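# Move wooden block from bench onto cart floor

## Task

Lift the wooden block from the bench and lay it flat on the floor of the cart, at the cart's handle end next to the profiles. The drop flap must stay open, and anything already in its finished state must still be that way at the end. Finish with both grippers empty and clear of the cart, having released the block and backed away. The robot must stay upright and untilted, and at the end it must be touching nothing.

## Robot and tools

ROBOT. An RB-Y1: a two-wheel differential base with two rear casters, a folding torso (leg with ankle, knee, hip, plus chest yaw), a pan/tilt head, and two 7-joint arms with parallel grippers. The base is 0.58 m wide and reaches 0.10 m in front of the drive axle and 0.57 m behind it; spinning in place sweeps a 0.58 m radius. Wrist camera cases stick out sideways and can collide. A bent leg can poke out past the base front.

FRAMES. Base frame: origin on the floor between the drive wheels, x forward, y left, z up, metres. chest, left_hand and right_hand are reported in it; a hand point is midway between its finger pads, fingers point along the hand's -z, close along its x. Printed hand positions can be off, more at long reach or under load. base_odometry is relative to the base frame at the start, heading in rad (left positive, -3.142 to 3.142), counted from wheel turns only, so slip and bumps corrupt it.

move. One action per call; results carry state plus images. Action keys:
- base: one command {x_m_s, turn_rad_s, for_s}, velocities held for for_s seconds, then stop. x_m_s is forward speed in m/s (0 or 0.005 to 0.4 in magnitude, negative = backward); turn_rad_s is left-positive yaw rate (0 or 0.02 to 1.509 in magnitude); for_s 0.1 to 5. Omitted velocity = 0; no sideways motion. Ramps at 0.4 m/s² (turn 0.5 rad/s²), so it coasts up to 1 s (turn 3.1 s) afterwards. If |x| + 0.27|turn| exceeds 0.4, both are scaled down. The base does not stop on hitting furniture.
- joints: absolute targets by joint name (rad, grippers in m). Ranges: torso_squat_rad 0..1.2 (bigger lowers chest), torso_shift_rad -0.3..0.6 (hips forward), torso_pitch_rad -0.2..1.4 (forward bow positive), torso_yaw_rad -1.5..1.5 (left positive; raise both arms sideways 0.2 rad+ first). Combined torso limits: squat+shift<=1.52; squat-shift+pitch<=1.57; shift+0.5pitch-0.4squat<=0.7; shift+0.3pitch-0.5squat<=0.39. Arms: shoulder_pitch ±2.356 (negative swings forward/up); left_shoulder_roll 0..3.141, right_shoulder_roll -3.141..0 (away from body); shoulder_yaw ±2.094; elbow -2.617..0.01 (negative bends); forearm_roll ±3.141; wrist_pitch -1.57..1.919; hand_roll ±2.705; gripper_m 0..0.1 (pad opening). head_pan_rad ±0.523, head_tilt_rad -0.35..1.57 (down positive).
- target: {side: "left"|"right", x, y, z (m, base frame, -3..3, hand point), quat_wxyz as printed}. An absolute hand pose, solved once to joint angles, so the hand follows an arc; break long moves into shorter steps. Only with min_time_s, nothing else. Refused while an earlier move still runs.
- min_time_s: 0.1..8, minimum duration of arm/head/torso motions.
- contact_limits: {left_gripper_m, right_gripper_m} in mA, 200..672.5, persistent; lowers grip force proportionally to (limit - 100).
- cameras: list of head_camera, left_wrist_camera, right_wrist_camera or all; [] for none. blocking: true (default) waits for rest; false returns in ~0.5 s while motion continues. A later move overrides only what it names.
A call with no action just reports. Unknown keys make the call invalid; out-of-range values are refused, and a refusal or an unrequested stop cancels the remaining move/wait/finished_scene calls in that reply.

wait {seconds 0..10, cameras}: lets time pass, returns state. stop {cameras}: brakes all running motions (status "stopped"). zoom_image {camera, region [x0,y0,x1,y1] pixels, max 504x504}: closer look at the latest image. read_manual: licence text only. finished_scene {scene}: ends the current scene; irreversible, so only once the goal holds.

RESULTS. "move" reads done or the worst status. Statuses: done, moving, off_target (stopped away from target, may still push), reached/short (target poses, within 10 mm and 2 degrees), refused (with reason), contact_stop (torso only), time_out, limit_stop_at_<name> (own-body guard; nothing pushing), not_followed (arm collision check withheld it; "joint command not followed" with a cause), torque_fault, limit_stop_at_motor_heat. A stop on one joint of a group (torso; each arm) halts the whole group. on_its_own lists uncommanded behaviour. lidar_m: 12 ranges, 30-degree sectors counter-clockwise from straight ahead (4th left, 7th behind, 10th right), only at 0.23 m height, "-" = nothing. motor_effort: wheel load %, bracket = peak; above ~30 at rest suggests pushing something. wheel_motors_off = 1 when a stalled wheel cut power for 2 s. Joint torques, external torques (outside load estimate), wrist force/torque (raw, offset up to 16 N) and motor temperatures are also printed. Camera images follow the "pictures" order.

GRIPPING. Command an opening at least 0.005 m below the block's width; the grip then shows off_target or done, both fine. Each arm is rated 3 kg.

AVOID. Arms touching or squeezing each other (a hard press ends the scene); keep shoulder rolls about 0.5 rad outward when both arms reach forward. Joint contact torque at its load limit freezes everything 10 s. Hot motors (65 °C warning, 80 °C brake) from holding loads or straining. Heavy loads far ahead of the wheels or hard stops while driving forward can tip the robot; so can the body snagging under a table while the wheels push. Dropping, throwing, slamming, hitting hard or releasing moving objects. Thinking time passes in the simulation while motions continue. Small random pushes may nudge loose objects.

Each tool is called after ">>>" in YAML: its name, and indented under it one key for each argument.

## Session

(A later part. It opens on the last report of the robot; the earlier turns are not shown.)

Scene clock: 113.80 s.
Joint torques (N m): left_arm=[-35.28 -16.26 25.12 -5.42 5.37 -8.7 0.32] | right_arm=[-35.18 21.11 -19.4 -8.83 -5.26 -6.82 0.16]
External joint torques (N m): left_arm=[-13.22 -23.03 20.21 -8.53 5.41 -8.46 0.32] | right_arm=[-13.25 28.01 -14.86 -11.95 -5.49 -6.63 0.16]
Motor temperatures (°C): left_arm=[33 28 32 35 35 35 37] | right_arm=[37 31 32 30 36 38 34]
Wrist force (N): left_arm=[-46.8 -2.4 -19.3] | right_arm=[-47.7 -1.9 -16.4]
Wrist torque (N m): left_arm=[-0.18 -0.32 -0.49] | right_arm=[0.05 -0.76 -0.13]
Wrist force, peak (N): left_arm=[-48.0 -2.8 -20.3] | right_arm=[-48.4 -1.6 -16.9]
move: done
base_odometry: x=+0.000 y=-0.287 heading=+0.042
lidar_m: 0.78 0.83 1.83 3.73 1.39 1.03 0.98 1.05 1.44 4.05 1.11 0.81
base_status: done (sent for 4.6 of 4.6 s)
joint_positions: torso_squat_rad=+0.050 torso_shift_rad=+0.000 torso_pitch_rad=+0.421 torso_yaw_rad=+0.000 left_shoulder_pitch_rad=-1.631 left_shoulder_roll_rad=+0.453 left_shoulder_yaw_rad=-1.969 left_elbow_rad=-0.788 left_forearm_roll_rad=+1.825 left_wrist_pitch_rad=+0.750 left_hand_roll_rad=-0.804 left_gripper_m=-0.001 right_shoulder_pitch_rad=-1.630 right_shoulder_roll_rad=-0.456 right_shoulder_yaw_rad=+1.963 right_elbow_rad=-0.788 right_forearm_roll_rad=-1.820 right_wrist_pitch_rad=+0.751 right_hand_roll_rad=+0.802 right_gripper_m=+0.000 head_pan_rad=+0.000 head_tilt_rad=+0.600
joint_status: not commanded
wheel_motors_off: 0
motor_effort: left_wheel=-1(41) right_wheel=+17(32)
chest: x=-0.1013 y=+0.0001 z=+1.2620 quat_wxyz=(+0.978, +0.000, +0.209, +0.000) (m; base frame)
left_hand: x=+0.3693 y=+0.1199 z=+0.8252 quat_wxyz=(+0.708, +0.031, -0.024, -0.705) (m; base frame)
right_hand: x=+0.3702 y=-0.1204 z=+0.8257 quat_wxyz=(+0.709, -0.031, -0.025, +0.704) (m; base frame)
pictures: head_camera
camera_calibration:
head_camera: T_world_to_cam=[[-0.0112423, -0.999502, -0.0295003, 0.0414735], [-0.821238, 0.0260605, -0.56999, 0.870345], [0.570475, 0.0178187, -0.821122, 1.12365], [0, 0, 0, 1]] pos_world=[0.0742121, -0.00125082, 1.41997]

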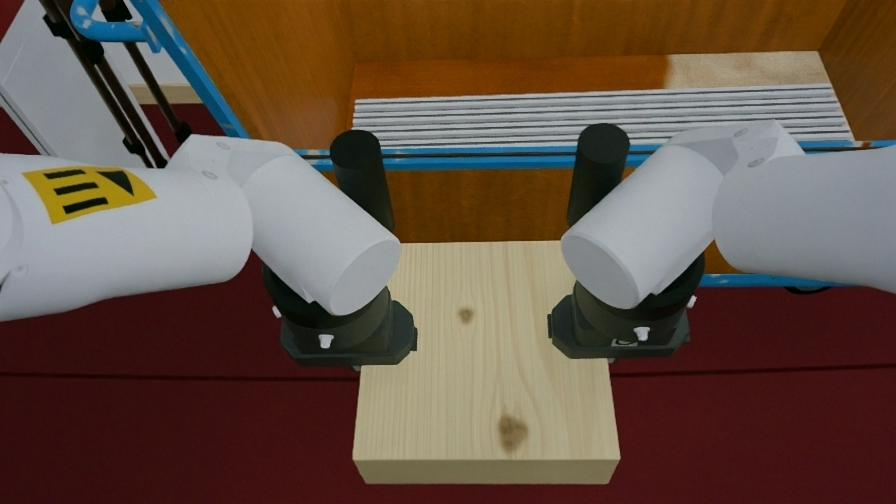

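>>> move:
  base: {"turn_rad_s":-0.11,"for_s":1.0}
  cameras: []

>>> move:
  base: {"x_m_s":0.1,"for_s":4.5}
  cameras: ["head_camera"]

>>> move:
  base: {"turn_rad_s":0.11,"for_s":1.0}
  cameras: ["head_camera","left_wrist_camera","right_wrist_camera"]

Scene clock: 120.30 s.
Joint torques (N m): left_arm=[-35.44 -16.31 25.23 -5.13 5.22 -8.71 0.35] | right_arm=[-35.68 21.01 -19.14 -8.91 -5.22 -6.87 0.36]
External joint torques (N m): left_arm=[-13.38 -23.08 20.31 -8.24 5.26 -8.47 0.35] | right_arm=[-13.75 27.91 -14.6 -12.03 -5.46 -6.68 0.36]
Motor temperatures (°C): left_arm=[33 28 32 35 35 35 37] | right_arm=[37 31 32 30 36 38 34]
Wrist force (N): left_arm=[-46.4 -2.2 -19.6] | right_arm=[-47.1 -1.7 -17.4]
Wrist torque (N m): left_arm=[-0.21 -0.25 -0.47] | right_arm=[0.02 -0.70 -0.16]
Wrist force, peak (N): left_arm=[-47.5 -3.7 -20.0] | right_arm=[-48.2 -1.6 -16.4]
move: done
base_odometry: x=+0.000 y=-0.287 heading=-0.067
lidar_m: 0.78 0.78 1.25 4.52 1.55 1.05 0.98 1.00 1.30 2.82 2.50 0.85
base_status: done (sent for 1 of 1 s)
joint_positions: torso_squat_rad=+0.050 torso_shift_rad=+0.000 torso_pitch_rad=+0.421 torso_yaw_rad=+0.000 left_shoulder_pitch_rad=-1.631 left_shoulder_roll_rad=+0.453 left_shoulder_yaw_rad=-1.969 left_elbow_rad=-0.788 left_forearm_roll_rad=+1.825 left_wrist_pitch_rad=+0.750 left_hand_roll_rad=-0.804 left_gripper_m=-0.001 right_shoulder_pitch_rad=-1.630 right_shoulder_roll_rad=-0.456 right_shoulder_yaw_rad=+1.963 right_elbow_rad=-0.788 right_forearm_roll_rad=-1.820 right_wrist_pitch_rad=+0.751 right_hand_roll_rad=+0.802 right_gripper_m=+0.000 head_pan_rad=+0.000 head_tilt_rad=+0.600
joint_status: not commanded
wheel_motors_off: 0
motor_effort: left_wheel=+1(12) right_wheel=-16(28)
chest: x=-0.1013 y=+0.0001 z=+1.2620 quat_wxyz=(+0.978, +0.000, +0.209, +0.000) (m; base frame)
left_hand: x=+0.3693 y=+0.1199 z=+0.8252 quat_wxyz=(+0.708, +0.031, -0.024, -0.705) (m; base frame)
right_hand: x=+0.3702 y=-0.1204 z=+0.8257 quat_wxyz=(+0.709, -0.031, -0.025, +0.704) (m; base frame)
pictures: none
No camera images: "cameras" was empty.

Scene clock: 125.40 s.
Joint torques (N m): left_arm=[-35.59 -16.1 25.28 -5.39 5.17 -8.66 0.35] | right_arm=[-35.69 20.97 -19.73 -8.73 -5.2 -6.74 0.28]
External joint torques (N m): left_arm=[-13.52 -22.87 20.37 -8.5 5.22 -8.42 0.35] | right_arm=[-13.76 27.87 -15.19 -11.85 -5.44 -6.55 0.28]
Motor temperatures (°C): left_arm=[34 28 32 35 35 35 37] | right_arm=[37 31 32 31 36 38 34]
Wrist force (N): left_arm=[-47.2 -2.5 -18.7] | right_arm=[-47.1 -1.7 -16.5]
Wrist torque (N m): left_arm=[-0.21 -0.42 -0.48] | right_arm=[0.04 -0.72 -0.13]
Wrist force, peak (N): left_arm=[-47.4 -2.6 -21.2] | right_arm=[-48.5 -1.8 -16.8]
move: done
base_odometry: x=+0.449 y=-0.316 heading=-0.066
lidar_m: 0.34 0.35 0.45 1.67 2.27 1.54 1.43 1.47 1.89 4.13 0.55 0.36
base_status: done (sent for 4.5 of 4.5 s)
joint_positions: torso_squat_rad=+0.050 torso_shift_rad=+0.000 torso_pitch_rad=+0.421 torso_yaw_rad=+0.000 left_shoulder_pitch_rad=-1.631 left_shoulder_roll_rad=+0.453 left_shoulder_yaw_rad=-1.969 left_elbow_rad=-0.788 left_forearm_roll_rad=+1.825 left_wrist_pitch_rad=+0.750 left_hand_roll_rad=-0.804 left_gripper_m=-0.001 right_shoulder_pitch_rad=-1.630 right_shoulder_roll_rad=-0.456 right_shoulder_yaw_rad=+1.963 right_elbow_rad=-0.788 right_forearm_roll_rad=-1.820 right_wrist_pitch_rad=+0.751 right_hand_roll_rad=+0.802 right_gripper_m=+0.000 head_pan_rad=+0.000 head_tilt_rad=+0.600
joint_status: not commanded
wheel_motors_off: 0
motor_effort: left_wheel=+18(44) right_wheel=-20(36)
chest: x=-0.1013 y=+0.0001 z=+1.2620 quat_wxyz=(+0.978, +0.000, +0.209, +0.000) (m; base frame)
left_hand: x=+0.3693 y=+0.1199 z=+0.8251 quat_wxyz=(+0.708, +0.031, -0.024, -0.705) (m; base frame)
right_hand: x=+0.3702 y=-0.1204 z=+0.8257 quat_wxyz=(+0.709, -0.031, -0.025, +0.704) (m; base frame)
pictures: head_camera
camera_calibration:
head_camera: T_world_to_cam=[[-0.0112464, -0.999502, -0.0294975, 0.0414699], [-0.821317, 0.0260598, -0.569876, 0.870189], [0.570361, 0.0178178, -0.821201, 1.12377], [0, 0, 0, 1]] pos_world=[0.0742121, -0.00125082, 1.41997]

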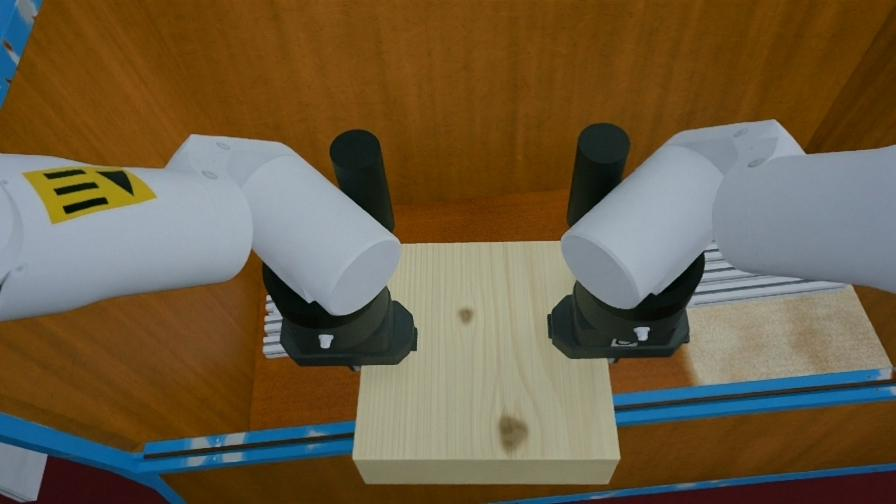

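Scene clock: 126.97 s.
Joint torques (N m): left_arm=[-35.54 -16.34 25.21 -5.34 5.32 -8.77 0.4] | right_arm=[-35.51 21.15 -19.16 -8.78 -5.24 -6.7 0.18]
External joint torques (N m): left_arm=[-13.48 -23.11 20.3 -8.45 5.36 -8.53 0.4] | right_arm=[-13.58 28.05 -14.62 -11.89 -5.47 -6.51 0.18]
Motor temperatures (°C): left_arm=[34 28 33 35 35 35 37] | right_arm=[37 31 32 31 36 39 34]
Wrist force (N): left_arm=[-47.3 -2.6 -19.8] | right_arm=[-47.0 -1.7 -17.3]
Wrist torque (N m): left_arm=[-0.19 -0.39 -0.46] | right_arm=[0.02 -0.69 -0.14]
Wrist force, peak (N): left_arm=[-47.8 -3.1 -19.3] | right_arm=[-47.8 -1.4 -17.6]
move: done
base_odometry: x=+0.449 y=-0.316 heading=+0.044
lidar_m: 0.34 0.35 0.50 4.64 2.02 1.48 1.42 1.50 2.08 4.26 0.48 0.35
base_status: done (sent for 1 of 1 s)
joint_positions: torso_squat_rad=+0.050 torso_shift_rad=+0.000 torso_pitch_rad=+0.421 torso_yaw_rad=+0.000 left_shoulder_pitch_rad=-1.631 left_shoulder_roll_rad=+0.453 left_shoulder_yaw_rad=-1.969 left_elbow_rad=-0.788 left_forearm_roll_rad=+1.825 left_wrist_pitch_rad=+0.750 left_hand_roll_rad=-0.804 left_gripper_m=-0.001 right_shoulder_pitch_rad=-1.630 right_shoulder_roll_rad=-0.456 right_shoulder_yaw_rad=+1.963 right_elbow_rad=-0.788 right_forearm_roll_rad=-1.820 right_wrist_pitch_rad=+0.751 right_hand_roll_rad=+0.802 right_gripper_m=+0.000 head_pan_rad=+0.000 head_tilt_rad=+0.600
joint_status: not commanded
wheel_motors_off: 0
motor_effort: left_wheel=-17(32) right_wheel=+0(30)
chest: x=-0.1013 y=+0.0001 z=+1.2620 quat_wxyz=(+0.978, +0.000, +0.209, +0.000) (m; base frame)
left_hand: x=+0.3693 y=+0.1199 z=+0.8251 quat_wxyz=(+0.708, +0.031, -0.024, -0.705) (m; base frame)
right_hand: x=+0.3702 y=-0.1204 z=+0.8257 quat_wxyz=(+0.709, -0.031, -0.025, +0.704) (m; base frame)
pictures: head_camera, left_wrist_camera, right_wrist_camera
camera_calibration:
head_camera: T_world_to_cam=[[-0.0112464, -0.999502, -0.0294975, 0.0414699], [-0.821317, 0.0260598, -0.569876, 0.870189], [0.570361, 0.0178178, -0.821201, 1.12377], [0, 0, 0, 1]] pos_world=[0.0742121, -0.00125082, 1.41997]
left_wrist_camera: T_world_to_cam=[[0.0324697, -0.999341, -0.0162023, 0.120594], [-0.920611, -0.0362152, 0.388798, 0.0525223], [-0.389129, 0.00229186, -0.92118, 0.975952], [0, 0, 0, 1]] pos_world=[0.424208, 0.120179, 0.880561]
right_wrist_camera: T_world_to_cam=[[0.0237165, -0.999606, -0.0150169, -0.117952], [-0.89893, -0.0278959, 0.437203, -0.00448941], [-0.437449, 0.00313024, -0.899238, 0.977005], [0, 0, 0, 1]] pos_world=[0.426152, -0.121089, 0.878751]

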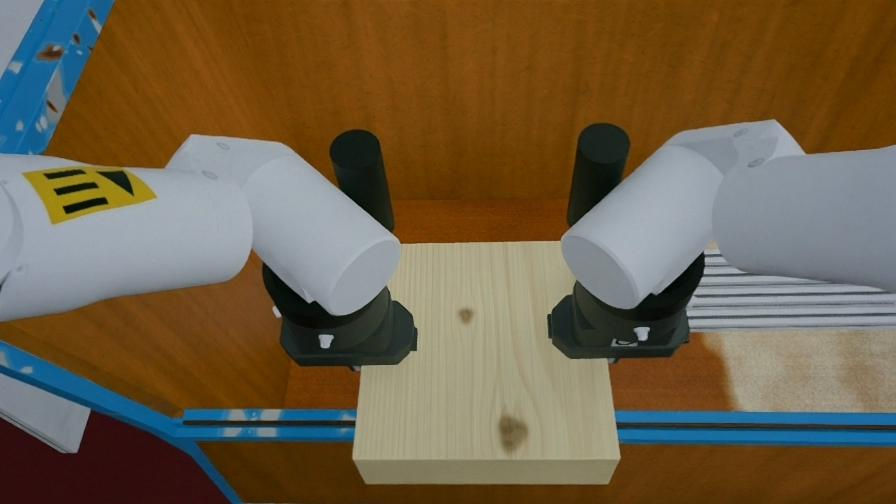

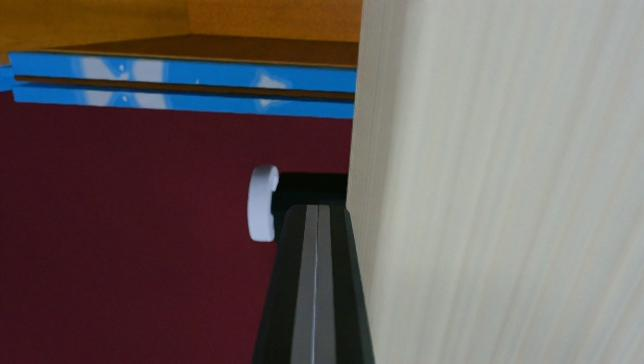

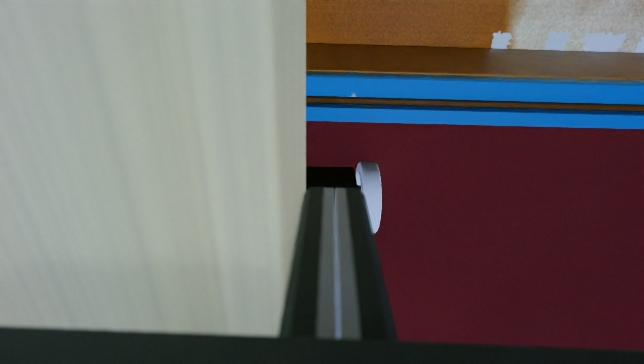

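>>> move:
  base: {"x_m_s":0.04,"for_s":1.0}
  cameras: []

>>> move:
  joints: {"torso_pitch_rad":0.5,"torso_shift_rad":0.2,"torso_squat_rad":0.1}
  min_time_s: 3
  cameras: ["head_camera","left_wrist_camera","right_wrist_camera"]

>>> move:
  base: {"x_m_s":0.016,"for_s":1.0}
  joints: {"torso_squat_rad":0.5}
  min_time_s: 3
  cameras: ["head_camera","left_wrist_camera","right_wrist_camera"]

Scene clock: 132.37 s.
Joint torques (N m): left_arm=[-35.52 -16.24 25.01 -5.49 5.31 -8.8 0.33] | right_arm=[-35.46 20.84 -19.47 -8.89 -5.25 -6.82 0.38]
External joint torques (N m): left_arm=[-13.45 -23.01 20.1 -8.6 5.36 -8.56 0.33] | right_arm=[-13.54 27.75 -14.93 -12 -5.48 -6.64 0.38]
Motor temperatures (°C): left_arm=[34 28 33 35 35 35 37] | right_arm=[37 31 32 31 36 39 34]
Wrist force (N): left_arm=[-47.6 -2.9 -19.7] | right_arm=[-46.9 -1.7 -17.3]
Wrist torque (N m): left_arm=[-0.14 -0.41 -0.46] | right_arm=[0.05 -0.71 -0.15]
Wrist force, peak (N): left_arm=[-47.6 -3.1 -20.3] | right_arm=[-48.1 -0.5 -16.8]
move: done
base_odometry: x=+0.489 y=-0.315 heading=+0.044
lidar_m: 0.29 0.31 0.44 4.49 2.08 1.53 1.47 1.56 2.16 4.13 0.43 0.31
base_status: done (sent for 1 of 1 s)
joint_positions: torso_squat_rad=+0.050 torso_shift_rad=+0.000 torso_pitch_rad=+0.421 torso_yaw_rad=+0.000 left_shoulder_pitch_rad=-1.631 left_shoulder_roll_rad=+0.453 left_shoulder_yaw_rad=-1.969 left_elbow_rad=-0.788 left_forearm_roll_rad=+1.825 left_wrist_pitch_rad=+0.750 left_hand_roll_rad=-0.804 left_gripper_m=-0.001 right_shoulder_pitch_rad=-1.630 right_shoulder_roll_rad=-0.456 right_shoulder_yaw_rad=+1.963 right_elbow_rad=-0.788 right_forearm_roll_rad=-1.820 right_wrist_pitch_rad=+0.751 right_hand_roll_rad=+0.802 right_gripper_m=+0.000 head_pan_rad=+0.000 head_tilt_rad=+0.600
joint_status: not commanded
wheel_motors_off: 0
motor_effort: left_wheel=+5(22) right_wheel=+1(36)
chest: x=-0.1014 y=+0.0001 z=+1.2621 quat_wxyz=(+0.978, +0.000, +0.209, +0.000) (m; base frame)
left_hand: x=+0.3693 y=+0.1199 z=+0.8252 quat_wxyz=(+0.708, +0.031, -0.024, -0.705) (m; base frame)
right_hand: x=+0.3702 y=-0.1204 z=+0.8258 quat_wxyz=(+0.709, -0.031, -0.025, +0.704) (m; base frame)
pictures: none
No camera images: "cameras" was empty.

Scene clock: 135.67 s.
Joint torques (N m): left_arm=[-34.24 -16.71 24.72 -6.08 5.34 -8.49 0.35] | right_arm=[-34.46 21.39 -18.85 -9.54 -5.25 -6.61 0.32]
External joint torques (N m): left_arm=[-13.27 -22.82 20 -8.57 5.31 -8.37 0.35] | right_arm=[-13.61 27.68 -14.49 -12.09 -5.41 -6.53 0.32]
Motor temperatures (°C): left_arm=[34 28 33 35 35 35 37] | right_arm=[37 31 32 31 36 39 34]
Wrist force (N): left_arm=[-46.3 -1.2 -18.4] | right_arm=[-47.3 -2.7 -17.0]
Wrist torque (N m): left_arm=[-0.21 -0.28 -0.49] | right_arm=[-0.01 -0.74 -0.13]
Wrist force, peak (N): left_arm=[-47.7 -2.2 -19.7] | right_arm=[-48.0 -1.7 -16.9]
move: done
base_odometry: x=+0.489 y=-0.315 heading=+0.044
lidar_m: 0.29 0.32 0.43 4.48 2.07 1.53 1.46 1.55 2.13 4.11 0.41 0.30
base_status: not commanded
joint_positions: torso_squat_rad=+0.100 torso_shift_rad=+0.200 torso_pitch_rad=+0.501 torso_yaw_rad=+0.000 left_shoulder_pitch_rad=-1.631 left_shoulder_roll_rad=+0.453 left_shoulder_yaw_rad=-1.969 left_elbow_rad=-0.788 left_forearm_roll_rad=+1.825 left_wrist_pitch_rad=+0.750 left_hand_roll_rad=-0.804 left_gripper_m=-0.001 right_shoulder_pitch_rad=-1.630 right_shoulder_roll_rad=-0.456 right_shoulder_yaw_rad=+1.963 right_elbow_rad=-0.788 right_forearm_roll_rad=-1.820 right_wrist_pitch_rad=+0.751 right_hand_roll_rad=+0.802 right_gripper_m=+0.000 head_pan_rad=+0.000 head_tilt_rad=+0.600
joint_status: all done
wheel_motors_off: 0
motor_effort: left_wheel=+4(6) right_wheel=+1(3)
chest: x=+0.0593 y=+0.0001 z=+1.2345 quat_wxyz=(+0.969, +0.000, +0.248, +0.000) (m; base frame)
left_hand: x=+0.4934 y=+0.1199 z=+0.7613 quat_wxyz=(+0.709, +0.003, +0.004, -0.706) (m; base frame)
right_hand: x=+0.4944 y=-0.1204 z=+0.7618 quat_wxyz=(+0.709, -0.003, +0.004, +0.705) (m; base frame)
pictures: head_camera, left_wrist_camera, right_wrist_camera
camera_calibration:
head_camera: T_world_to_cam=[[-0.01357, -0.999502, -0.0285059, 0.0413773], [-0.864246, 0.0260621, -0.502394, 0.905612], [0.502887, 0.0178186, -0.864169, 1.0666], [0, 0, 0, 1]] pos_world=[0.246854, -0.00125082, 1.37788]
left_wrist_camera: T_world_to_cam=[[0.0310681, -0.999341, -0.018747, 0.118156], [-0.886558, -0.0362136, 0.461197, 0.119746], [-0.461573, 0.00229182, -0.887099, 0.97528], [0, 0, 0, 1]] pos_world=[0.552653, 0.120179, 0.812159]
right_wrist_camera: T_world_to_cam=[[0.0224411, -0.999606, -0.0168648, -0.119818], [-0.861114, -0.0278967, 0.507646, 0.0627143], [-0.507916, 0.00313043, -0.861401, 0.979932], [0, 0, 0, 1]] pos_world=[0.554416, -0.121089, 0.810257]

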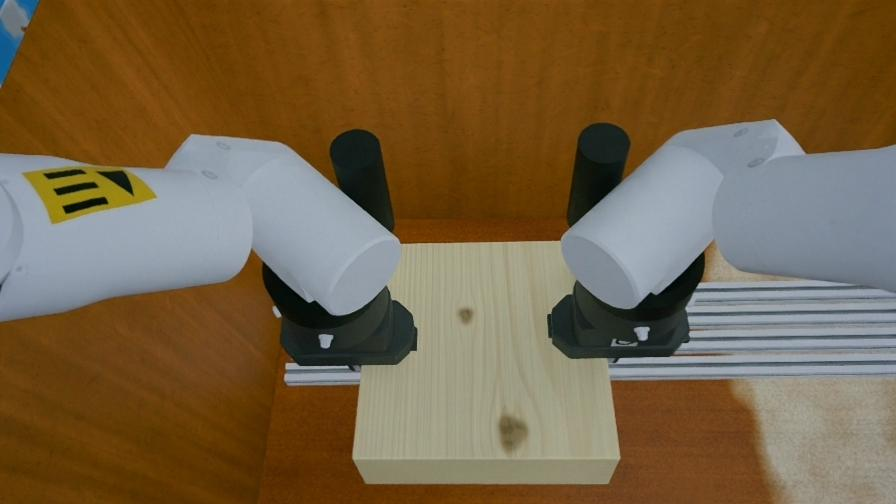

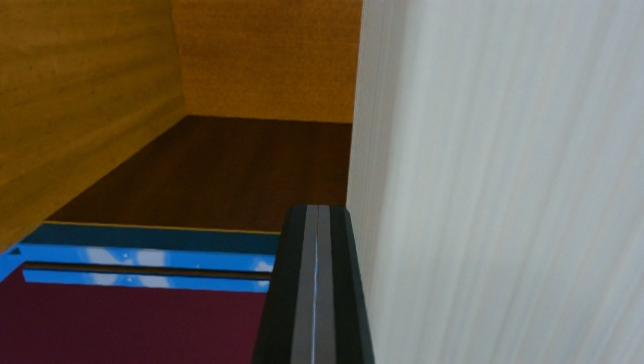

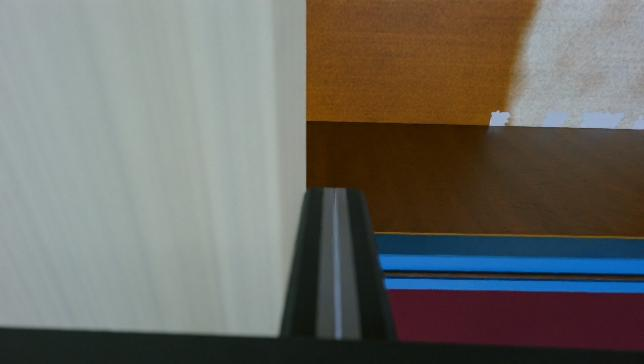

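Scene clock: 138.97 s.
Joint torques (N m): left_arm=[-34.14 -16.9 25 -6.26 5.43 -8.44 0.39] | right_arm=[-34.02 21.54 -19.03 -9.5 -5.27 -6.57 0.3]
External joint torques (N m): left_arm=[-13.16 -23.01 20.28 -8.75 5.41 -8.31 0.39] | right_arm=[-13.17 27.83 -14.66 -12.05 -5.43 -6.49 0.3]
Motor temperatures (°C): left_arm=[34 29 33 35 35 35 37] | right_arm=[37 31 32 31 36 39 34]
Wrist force (N): left_arm=[-46.2 -1.8 -19.7] | right_arm=[-47.3 -3.0 -16.8]
Wrist torque (N m): left_arm=[-0.15 -0.25 -0.46] | right_arm=[0.00 -0.72 -0.13]
Wrist force, peak (N): left_arm=[-46.9 -1.7 -19.9] | right_arm=[-47.5 -3.1 -17.4]
move: done
base_odometry: x=+0.505 y=-0.314 heading=+0.044
lidar_m: 0.27 0.29 0.40 4.41 2.10 1.55 1.48 1.57 2.17 4.07 0.40 0.29
base_status: done (sent for 1 of 1 s)
joint_positions: torso_squat_rad=+0.500 torso_shift_rad=+0.200 torso_pitch_rad=+0.501 torso_yaw_rad=+0.000 left_shoulder_pitch_rad=-1.631 left_shoulder_roll_rad=+0.453 left_shoulder_yaw_rad=-1.969 left_elbow_rad=-0.787 left_forearm_roll_rad=+1.825 left_wrist_pitch_rad=+0.750 left_hand_roll_rad=-0.804 left_gripper_m=-0.001 right_shoulder_pitch_rad=-1.630 right_shoulder_roll_rad=-0.456 right_shoulder_yaw_rad=+1.963 right_elbow_rad=-0.788 right_forearm_roll_rad=-1.820 right_wrist_pitch_rad=+0.751 right_hand_roll_rad=+0.802 right_gripper_m=+0.000 head_pan_rad=+0.000 head_tilt_rad=+0.600
joint_status: all done
wheel_motors_off: 0
motor_effort: left_wheel=-1(17) right_wheel=+0(15)
chest: x=+0.0428 y=+0.0001 z=+1.1540 quat_wxyz=(+0.969, +0.000, +0.248, +0.000) (m; base frame)
left_hand: x=+0.4771 y=+0.1199 z=+0.6810 quat_wxyz=(+0.709, +0.003, +0.004, -0.706) (m; base frame)
right_hand: x=+0.4781 y=-0.1204 z=+0.6815 quat_wxyz=(+0.709, -0.003, +0.003, +0.705) (m; base frame)
pictures: head_camera, left_wrist_camera, right_wrist_camera
camera_calibration:
head_camera: T_world_to_cam=[[-0.0135613, -0.999502, -0.0285078, 0.0388619], [-0.86409, 0.026061, -0.502663, 0.851271], [0.503155, 0.0178166, -0.864012, 1.00515], [0, 0, 0, 1]] pos_world=[0.230354, -0.00125082, 1.29747]
left_wrist_camera: T_world_to_cam=[[0.0309887, -0.999345, -0.0186863, 0.117158], [-0.886767, -0.0361141, 0.460803, 0.142673], [-0.461176, 0.00229078, -0.887306, 0.896549], [0, 0, 0, 1]] pos_world=[0.536354, 0.12018, 0.731958]
right_wrist_camera: T_world_to_cam=[[0.0225334, -0.999603, -0.0169062, -0.120823], [-0.861295, -0.0279961, 0.507334, 0.0896704], [-0.507605, 0.00312929, -0.861584, 0.902399], [0, 0, 0, 1]] pos_world=[0.538018, -0.121089, 0.729957]

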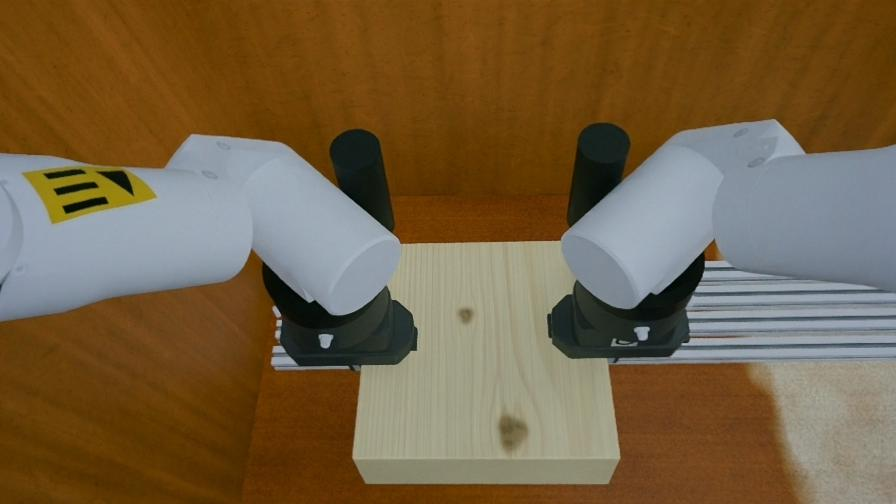

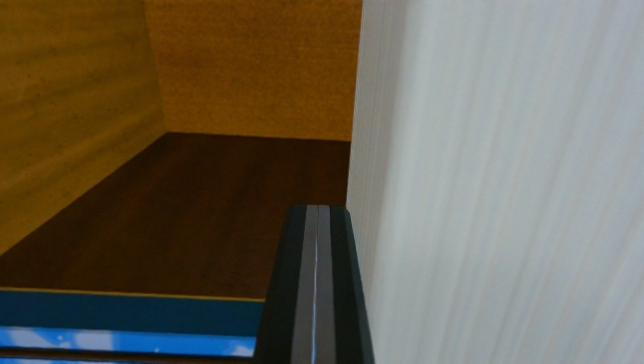

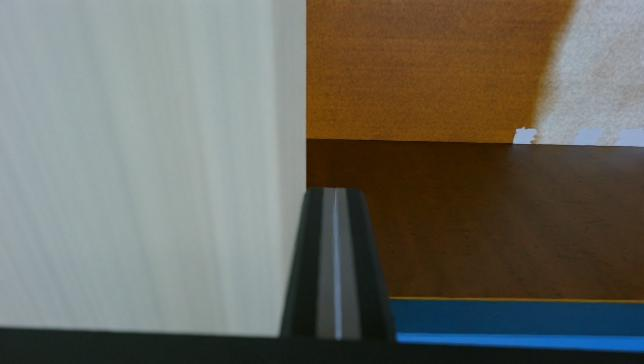

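>>> move:
  base: {"x_m_s":0.012,"for_s":1.0}
  joints: {"torso_squat_rad":0.66}
  min_time_s: 2
  cameras: []

>>> move:
  base: {"x_m_s":0.013,"for_s":1.0}
  joints: {"torso_squat_rad":0.8}
  min_time_s: 2
  cameras: ["head_camera"]

>>> move:
  base: {"x_m_s":0.012,"for_s":1.0}
  joints: {"torso_squat_rad":0.9}
  min_time_s: 2
  cameras: []

>>> move:
  base: {"x_m_s":0.012,"for_s":1.0}
  joints: {"torso_squat_rad":1.0}
  min_time_s: 2
  cameras: ["head_camera","left_wrist_camera","right_wrist_camera"]

Scene clock: 144.13 s.
Joint torques (N m): left_arm=[-33.96 -17.09 24.9 -6.13 5.53 -8.34 0.34] | right_arm=[-34.08 21.61 -19.09 -9.56 -5.35 -6.43 0.24]
External joint torques (N m): left_arm=[-12.98 -23.2 20.18 -8.62 5.5 -8.21 0.34] | right_arm=[-13.22 27.9 -14.73 -12.11 -5.51 -6.36 0.25]
Motor temperatures (°C): left_arm=[34 29 33 35 35 35 37] | right_arm=[37 31 32 31 36 39 34]
Wrist force (N): left_arm=[-46.6 -1.6 -19.8] | right_arm=[-46.9 -3.1 -17.5]
Wrist torque (N m): left_arm=[-0.18 -0.37 -0.44] | right_arm=[0.07 -0.71 -0.14]
Wrist force, peak (N): left_arm=[-47.0 -0.9 -20.6] | right_arm=[-47.7 -2.2 -16.8]
move: done
base_odometry: x=+0.517 y=-0.313 heading=+0.044
lidar_m: 0.26 0.28 0.40 4.36 2.11 1.56 1.49 1.59 2.18 4.01 0.38 0.27
base_status: done (sent for 1 of 1 s)
joint_positions: torso_squat_rad=+0.660 torso_shift_rad=+0.200 torso_pitch_rad=+0.501 torso_yaw_rad=+0.000 left_shoulder_pitch_rad=-1.631 left_shoulder_roll_rad=+0.453 left_shoulder_yaw_rad=-1.969 left_elbow_rad=-0.787 left_forearm_roll_rad=+1.825 left_wrist_pitch_rad=+0.750 left_hand_roll_rad=-0.804 left_gripper_m=-0.001 right_shoulder_pitch_rad=-1.630 right_shoulder_roll_rad=-0.456 right_shoulder_yaw_rad=+1.963 right_elbow_rad=-0.788 right_forearm_roll_rad=-1.820 right_wrist_pitch_rad=+0.751 right_hand_roll_rad=+0.802 right_gripper_m=+0.000 head_pan_rad=+0.000 head_tilt_rad=+0.600
joint_status: all done
wheel_motors_off: 0
motor_effort: left_wheel=-1(14) right_wheel=+0(13)
chest: x=+0.0306 y=+0.0001 z=+1.0939 quat_wxyz=(+0.969, +0.000, +0.248, +0.000) (m; base frame)
left_hand: x=+0.4649 y=+0.1199 z=+0.6209 quat_wxyz=(+0.709, +0.003, +0.004, -0.706) (m; base frame)
right_hand: x=+0.4659 y=-0.1204 z=+0.6214 quat_wxyz=(+0.709, -0.003, +0.003, +0.705) (m; base frame)
pictures: none
No camera images: "cameras" was empty.

Scene clock: 146.43 s.
Joint torques (N m): left_arm=[-33.78 -16.87 24.73 -6.28 5.44 -8.43 0.34] | right_arm=[-34.06 21.71 -19 -9.74 -5.4 -6.49 0.18]
External joint torques (N m): left_arm=[-12.8 -22.98 20.01 -8.78 5.41 -8.3 0.34] | right_arm=[-13.2 28 -14.64 -12.29 -5.56 -6.41 0.18]
Motor temperatures (°C): left_arm=[34 29 33 35 35 35 37] | right_arm=[37 31 32 31 36 39 34]
Wrist force (N): left_arm=[-46.0 -1.2 -19.7] | right_arm=[-46.9 -2.8 -17.2]
Wrist torque (N m): left_arm=[-0.19 -0.27 -0.47] | right_arm=[0.02 -0.73 -0.10]
Wrist force, peak (N): left_arm=[-47.0 -1.2 -20.1] | right_arm=[-47.4 -2.7 -18.1]
move: done
base_odometry: x=+0.530 y=-0.313 heading=+0.044
lidar_m: 0.24 0.28 0.37 4.32 2.14 1.56 1.50 1.60 2.18 3.98 0.37 0.26
base_status: done (sent for 1 of 1 s)
joint_positions: torso_squat_rad=+0.800 torso_shift_rad=+0.200 torso_pitch_rad=+0.501 torso_yaw_rad=+0.000 left_shoulder_pitch_rad=-1.631 left_shoulder_roll_rad=+0.453 left_shoulder_yaw_rad=-1.969 left_elbow_rad=-0.787 left_forearm_roll_rad=+1.825 left_wrist_pitch_rad=+0.750 left_hand_roll_rad=-0.804 left_gripper_m=-0.001 right_shoulder_pitch_rad=-1.630 right_shoulder_roll_rad=-0.456 right_shoulder_yaw_rad=+1.963 right_elbow_rad=-0.788 right_forearm_roll_rad=-1.820 right_wrist_pitch_rad=+0.751 right_hand_roll_rad=+0.802 right_gripper_m=+0.000 head_pan_rad=+0.000 head_tilt_rad=+0.600
joint_status: all done
wheel_motors_off: 0
motor_effort: left_wheel=-1(14) right_wheel=+0(13)
chest: x=+0.0176 y=+0.0001 z=+1.0299 quat_wxyz=(+0.969, +0.000, +0.248, +0.000) (m; base frame)
left_hand: x=+0.4519 y=+0.1199 z=+0.5570 quat_wxyz=(+0.709, +0.003, +0.004, -0.706) (m; base frame)
right_hand: x=+0.4529 y=-0.1204 z=+0.5575 quat_wxyz=(+0.709, -0.003, +0.003, +0.705) (m; base frame)
pictures: head_camera
camera_calibration:
head_camera: T_world_to_cam=[[-0.0135599, -0.999501, -0.0285119, 0.0349868], [-0.864065, 0.0260627, -0.502705, 0.76716], [0.503198, 0.0178196, -0.863988, 0.910571], [0, 0, 0, 1]] pos_world=[0.205154, -0.00125082, 1.17337]

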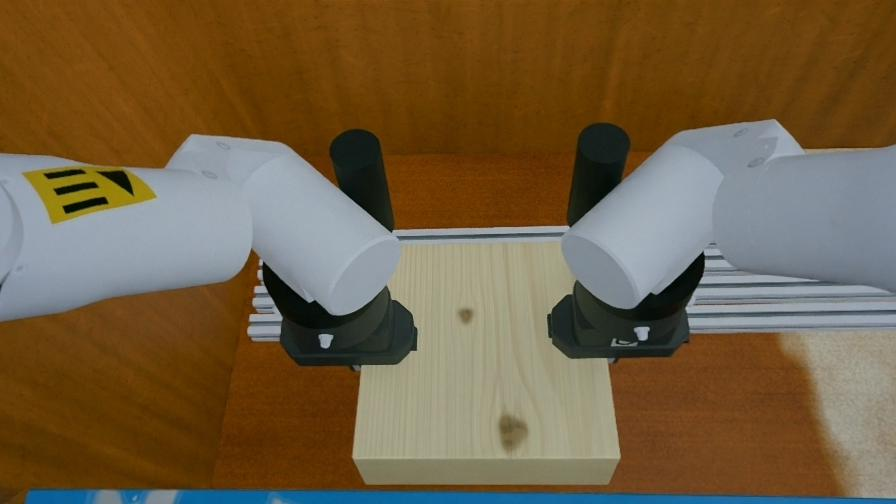

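Scene clock: 148.73 s.
Joint torques (N m): left_arm=[-34.28 -16.53 25 -6.36 5.47 -8.37 0.45] | right_arm=[-34.22 21.52 -19.25 -9.39 -5.39 -6.56 0.23]
External joint torques (N m): left_arm=[-13.3 -22.64 20.28 -8.85 5.44 -8.24 0.45] | right_arm=[-13.36 27.81 -14.89 -11.94 -5.55 -6.48 0.23]
Motor temperatures (°C): left_arm=[34 29 33 35 35 35 37] | right_arm=[37 31 32 31 36 39 34]
Wrist force (N): left_arm=[-45.8 -0.7 -18.6] | right_arm=[-46.9 -2.7 -16.8]
Wrist torque (N m): left_arm=[-0.28 -0.23 -0.46] | right_arm=[-0.01 -0.71 -0.07]
Wrist force, peak (N): left_arm=[-47.3 -2.3 -20.0] | right_arm=[-47.4 -2.7 -17.2]
move: done
base_odometry: x=+0.542 y=-0.312 heading=+0.044
lidar_m: 0.24 0.26 0.36 4.29 2.15 1.57 1.51 1.60 2.21 3.92 0.36 0.25
base_status: done (sent for 1 of 1 s)
joint_positions: torso_squat_rad=+0.900 torso_shift_rad=+0.200 torso_pitch_rad=+0.501 torso_yaw_rad=+0.000 left_shoulder_pitch_rad=-1.631 left_shoulder_roll_rad=+0.453 left_shoulder_yaw_rad=-1.969 left_elbow_rad=-0.787 left_forearm_roll_rad=+1.825 left_wrist_pitch_rad=+0.750 left_hand_roll_rad=-0.804 left_gripper_m=-0.001 right_shoulder_pitch_rad=-1.630 right_shoulder_roll_rad=-0.456 right_shoulder_yaw_rad=+1.963 right_elbow_rad=-0.788 right_forearm_roll_rad=-1.820 right_wrist_pitch_rad=+0.751 right_hand_roll_rad=+0.802 right_gripper_m=+0.000 head_pan_rad=+0.000 head_tilt_rad=+0.600
joint_status: all done
wheel_motors_off: 0
motor_effort: left_wheel=+0(14) right_wheel=-1(14)
chest: x=+0.0071 y=+0.0001 z=+0.9784 quat_wxyz=(+0.969, +0.000, +0.248, +0.000) (m; base frame)
left_hand: x=+0.4415 y=+0.1199 z=+0.5055 quat_wxyz=(+0.709, +0.003, +0.004, -0.706) (m; base frame)
right_hand: x=+0.4424 y=-0.1204 z=+0.5060 quat_wxyz=(+0.709, -0.003, +0.003, +0.705) (m; base frame)
pictures: none
No camera images: "cameras" was empty.

Scene clock: 151.03 s.
Joint torques (N m): left_arm=[-34.03 -16.82 24.73 -6.23 5.35 -8.48 0.35] | right_arm=[-33.67 21.38 -19.09 -9.37 -5.35 -6.48 0.23]
External joint torques (N m): left_arm=[-13.06 -22.93 20.01 -8.73 5.32 -8.35 0.35] | right_arm=[-12.81 27.67 -14.73 -11.92 -5.5 -6.41 0.23]
Motor temperatures (°C): left_arm=[34 29 33 35 35 35 37] | right_arm=[37 31 32 31 37 39 34]
Wrist force (N): left_arm=[-46.1 -1.6 -19.2] | right_arm=[-47.4 -2.5 -17.6]
Wrist torque (N m): left_arm=[-0.12 -0.30 -0.46] | right_arm=[-0.04 -0.77 -0.11]
Wrist force, peak (N): left_arm=[-46.8 -1.9 -19.7] | right_arm=[-47.4 -2.5 -17.6]
move: done
base_odometry: x=+0.554 y=-0.312 heading=+0.044
lidar_m: 0.23 0.24 0.33 1.66 2.17 1.60 1.53 1.62 2.23 0.88 0.32 0.24
base_status: done (sent for 1 of 1 s)
joint_positions: torso_squat_rad=+1.000 torso_shift_rad=+0.200 torso_pitch_rad=+0.501 torso_yaw_rad=+0.000 left_shoulder_pitch_rad=-1.631 left_shoulder_roll_rad=+0.453 left_shoulder_yaw_rad=-1.969 left_elbow_rad=-0.787 left_forearm_roll_rad=+1.825 left_wrist_pitch_rad=+0.750 left_hand_roll_rad=-0.804 left_gripper_m=-0.001 right_shoulder_pitch_rad=-1.630 right_shoulder_roll_rad=-0.456 right_shoulder_yaw_rad=+1.963 right_elbow_rad=-0.788 right_forearm_roll_rad=-1.820 right_wrist_pitch_rad=+0.751 right_hand_roll_rad=+0.802 right_gripper_m=+0.000 head_pan_rad=+0.000 head_tilt_rad=+0.600
joint_status: all done
wheel_motors_off: 0
motor_effort: left_wheel=+0(14) right_wheel=-2(14)
chest: x=-0.0042 y=+0.0001 z=+0.9227 quat_wxyz=(+0.969, +0.000, +0.248, +0.000) (m; base frame)
left_hand: x=+0.4301 y=+0.1199 z=+0.4497 quat_wxyz=(+0.709, +0.003, +0.004, -0.706) (m; base frame)
right_hand: x=+0.4311 y=-0.1204 z=+0.4502 quat_wxyz=(+0.709, -0.003, +0.003, +0.705) (m; base frame)
pictures: head_camera, left_wrist_camera, right_wrist_camera
camera_calibration:
head_camera: T_world_to_cam=[[-0.0135573, -0.999502, -0.0285111, 0.0316334], [-0.864021, 0.0260616, -0.502781, 0.694506], [0.503273, 0.0178179, -0.863944, 0.82886], [0, 0, 0, 1]] pos_world=[0.183354, -0.00125082, 1.06617]
left_wrist_camera: T_world_to_cam=[[0.0310773, -0.999341, -0.01873, 0.11427], [-0.886805, -0.0362127, 0.460723, 0.207648], [-0.461098, 0.00229184, -0.887346, 0.669622], [0, 0, 0, 1]] pos_world=[0.489353, 0.120179, 0.500658]
right_wrist_camera: T_world_to_cam=[[0.0225364, -0.999603, -0.0169031, -0.12368], [-0.861364, -0.0279966, 0.507216, 0.166715], [-0.507488, 0.00312892, -0.861653, 0.679285], [0, 0, 0, 1]] pos_world=[0.491118, -0.121089, 0.498657]

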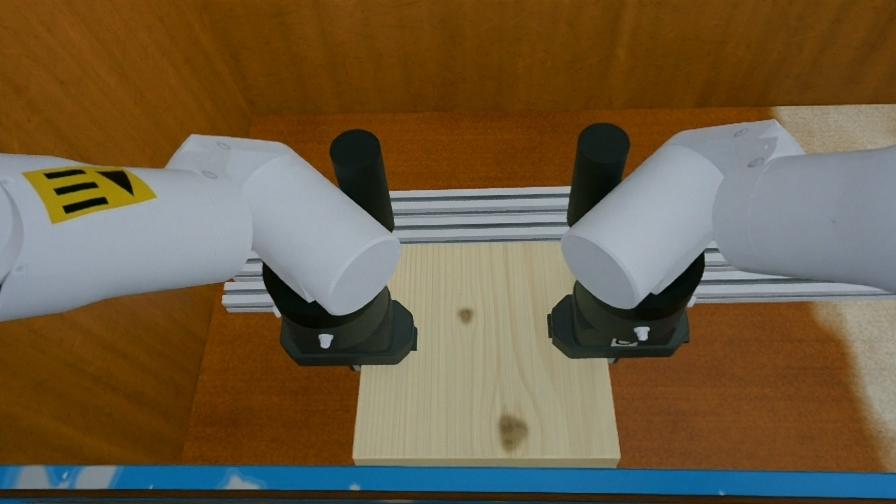

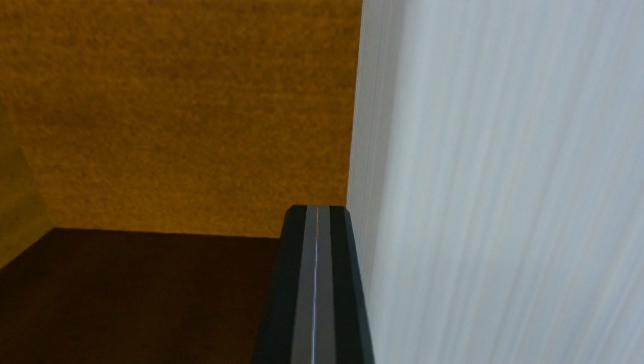

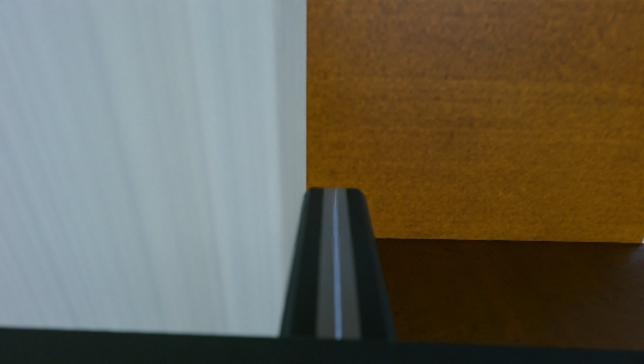

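>>> move:
  base: {"x_m_s":0.011,"for_s":1.0}
  joints: {"torso_squat_rad":1.09}
  min_time_s: 2
  cameras: []

>>> move:
  base: {"x_m_s":0.009,"for_s":0.8}
  joints: {"torso_squat_rad":1.15}
  min_time_s: 2
  cameras: ["head_camera","left_wrist_camera","right_wrist_camera"]

Scene clock: 154.93 s.
Joint torques (N m): left_arm=[-34.22 -16.87 24.86 -6.31 5.46 -8.32 0.36] | right_arm=[-34.17 21.37 -18.76 -9.57 -5.38 -6.56 0.15]
External joint torques (N m): left_arm=[-13.25 -22.99 20.14 -8.8 5.44 -8.2 0.36] | right_arm=[-13.31 27.66 -14.4 -12.12 -5.53 -6.48 0.15]
Motor temperatures (°C): left_arm=[34 29 33 35 35 35 37] | right_arm=[37 31 32 31 37 39 34]
Wrist force (N): left_arm=[-46.1 -1.4 -20.0] | right_arm=[-46.8 -2.3 -17.1]
Wrist torque (N m): left_arm=[-0.18 -0.29 -0.45] | right_arm=[-0.07 -0.69 -0.07]
Wrist force, peak (N): left_arm=[-46.9 -1.8 -20.7] | right_arm=[-47.5 -2.9 -16.9]
move: done
base_odometry: x=+0.565 y=-0.311 heading=+0.044
lidar_m: 0.22 0.23 0.32 1.64 2.16 1.60 1.54 1.64 2.24 0.86 0.32 0.22
base_status: done (sent for 1 of 1 s)
joint_positions: torso_squat_rad=+1.090 torso_shift_rad=+0.200 torso_pitch_rad=+0.501 torso_yaw_rad=+0.000 left_shoulder_pitch_rad=-1.631 left_shoulder_roll_rad=+0.453 left_shoulder_yaw_rad=-1.969 left_elbow_rad=-0.787 left_forearm_roll_rad=+1.825 left_wrist_pitch_rad=+0.750 left_hand_roll_rad=-0.804 left_gripper_m=-0.001 right_shoulder_pitch_rad=-1.630 right_shoulder_roll_rad=-0.456 right_shoulder_yaw_rad=+1.963 right_elbow_rad=-0.788 right_forearm_roll_rad=-1.820 right_wrist_pitch_rad=+0.751 right_hand_roll_rad=+0.802 right_gripper_m=+0.000 head_pan_rad=+0.000 head_tilt_rad=+0.600
joint_status: all done
wheel_motors_off: 0
motor_effort: left_wheel=+0(13) right_wheel=-1(12)
chest: x=-0.0151 y=+0.0001 z=+0.8693 quat_wxyz=(+0.969, +0.000, +0.248, +0.000) (m; base frame)
left_hand: x=+0.4193 y=+0.1198 z=+0.3963 quat_wxyz=(+0.709, +0.003, +0.004, -0.706) (m; base frame)
right_hand: x=+0.4203 y=-0.1204 z=+0.3968 quat_wxyz=(+0.709, -0.003, +0.003, +0.705) (m; base frame)
pictures: none
No camera images: "cameras" was empty.

Scene clock: 157.20 s.
Joint torques (N m): left_arm=[-33.84 -16.86 25 -6.39 5.43 -8.32 0.37] | right_arm=[-34.13 21.48 -18.85 -9.6 -5.38 -6.44 0.31]
External joint torques (N m): left_arm=[-12.87 -22.97 20.28 -8.88 5.41 -8.19 0.37] | right_arm=[-13.27 27.77 -14.49 -12.15 -5.54 -6.36 0.31]
Motor temperatures (°C): left_arm=[34 29 33 35 35 35 37] | right_arm=[37 31 32 31 37 39 34]
Wrist force (N): left_arm=[-46.2 -1.6 -19.3] | right_arm=[-46.9 -2.6 -17.5]
Wrist torque (N m): left_arm=[-0.17 -0.26 -0.44] | right_arm=[-0.07 -0.70 -0.08]
Wrist force, peak (N): left_arm=[-47.1 -1.5 -20.0] | right_arm=[-47.3 -2.6 -17.0]
move: done
base_odometry: x=+0.572 y=-0.311 heading=+0.044
lidar_m: 0.21 0.22 0.31 1.63 2.19 1.61 1.55 1.64 2.26 0.82 0.31 0.22
base_status: done (sent for 0.8 of 0.8 s)
joint_positions: torso_squat_rad=+1.150 torso_shift_rad=+0.200 torso_pitch_rad=+0.501 torso_yaw_rad=+0.000 left_shoulder_pitch_rad=-1.631 left_shoulder_roll_rad=+0.453 left_shoulder_yaw_rad=-1.969 left_elbow_rad=-0.787 left_forearm_roll_rad=+1.825 left_wrist_pitch_rad=+0.750 left_hand_roll_rad=-0.804 left_gripper_m=-0.001 right_shoulder_pitch_rad=-1.630 right_shoulder_roll_rad=-0.456 right_shoulder_yaw_rad=+1.963 right_elbow_rad=-0.788 right_forearm_roll_rad=-1.820 right_wrist_pitch_rad=+0.751 right_hand_roll_rad=+0.802 right_gripper_m=+0.000 head_pan_rad=+0.000 head_tilt_rad=+0.600
joint_status: all done
wheel_motors_off: 0
motor_effort: left_wheel=-1(12) right_wheel=-2(12)
chest: x=-0.0226 y=+0.0000 z=+0.8322 quat_wxyz=(+0.969, +0.000, +0.248, +0.000) (m; base frame)
left_hand: x=+0.4118 y=+0.1198 z=+0.3593 quat_wxyz=(+0.709, +0.003, +0.004, -0.706) (m; base frame)
right_hand: x=+0.4128 y=-0.1204 z=+0.3598 quat_wxyz=(+0.709, -0.003, +0.003, +0.705) (m; base frame)
pictures: head_camera, left_wrist_camera, right_wrist_camera
camera_calibration:
head_camera: T_world_to_cam=[[-0.0135573, -0.999502, -0.0285111, 0.0288037], [-0.864021, 0.0260616, -0.502781, 0.633106], [0.503273, 0.0178179, -0.863944, 0.759933], [0, 0, 0, 1]] pos_world=[0.164954, -0.00125082, 0.975674]
left_wrist_camera: T_world_to_cam=[[0.0310795, -0.999341, -0.0187292, 0.113144], [-0.886827, -0.0362142, 0.460681, 0.233097], [-0.461056, 0.00229182, -0.887368, 0.580957], [0, 0, 0, 1]] pos_world=[0.471054, 0.120179, 0.410258]
right_wrist_camera: T_world_to_cam=[[0.0225368, -0.999603, -0.0169011, -0.124894], [-0.861408, -0.0279958, 0.507141, 0.196767], [-0.507413, 0.00312942, -0.861697, 0.592037], [0, 0, 0, 1]] pos_world=[0.472719, -0.121189, 0.408257]

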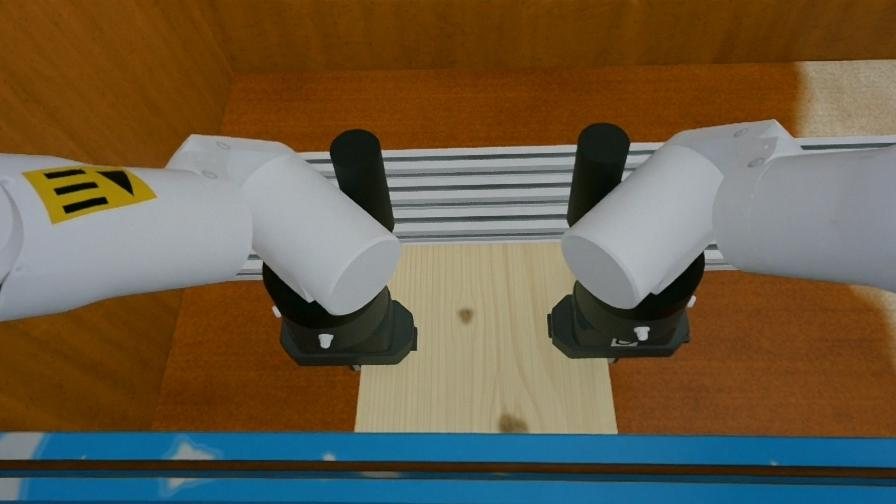

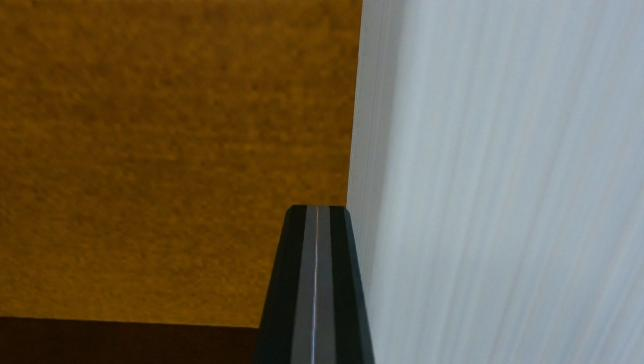

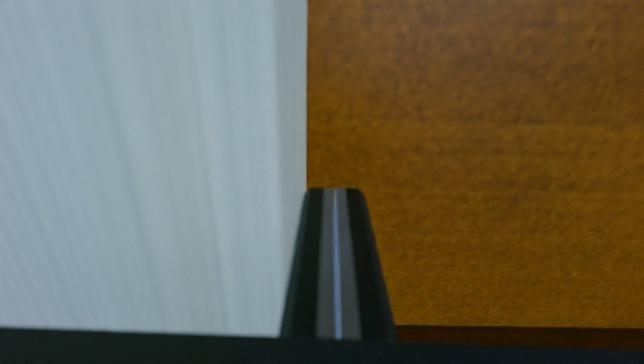

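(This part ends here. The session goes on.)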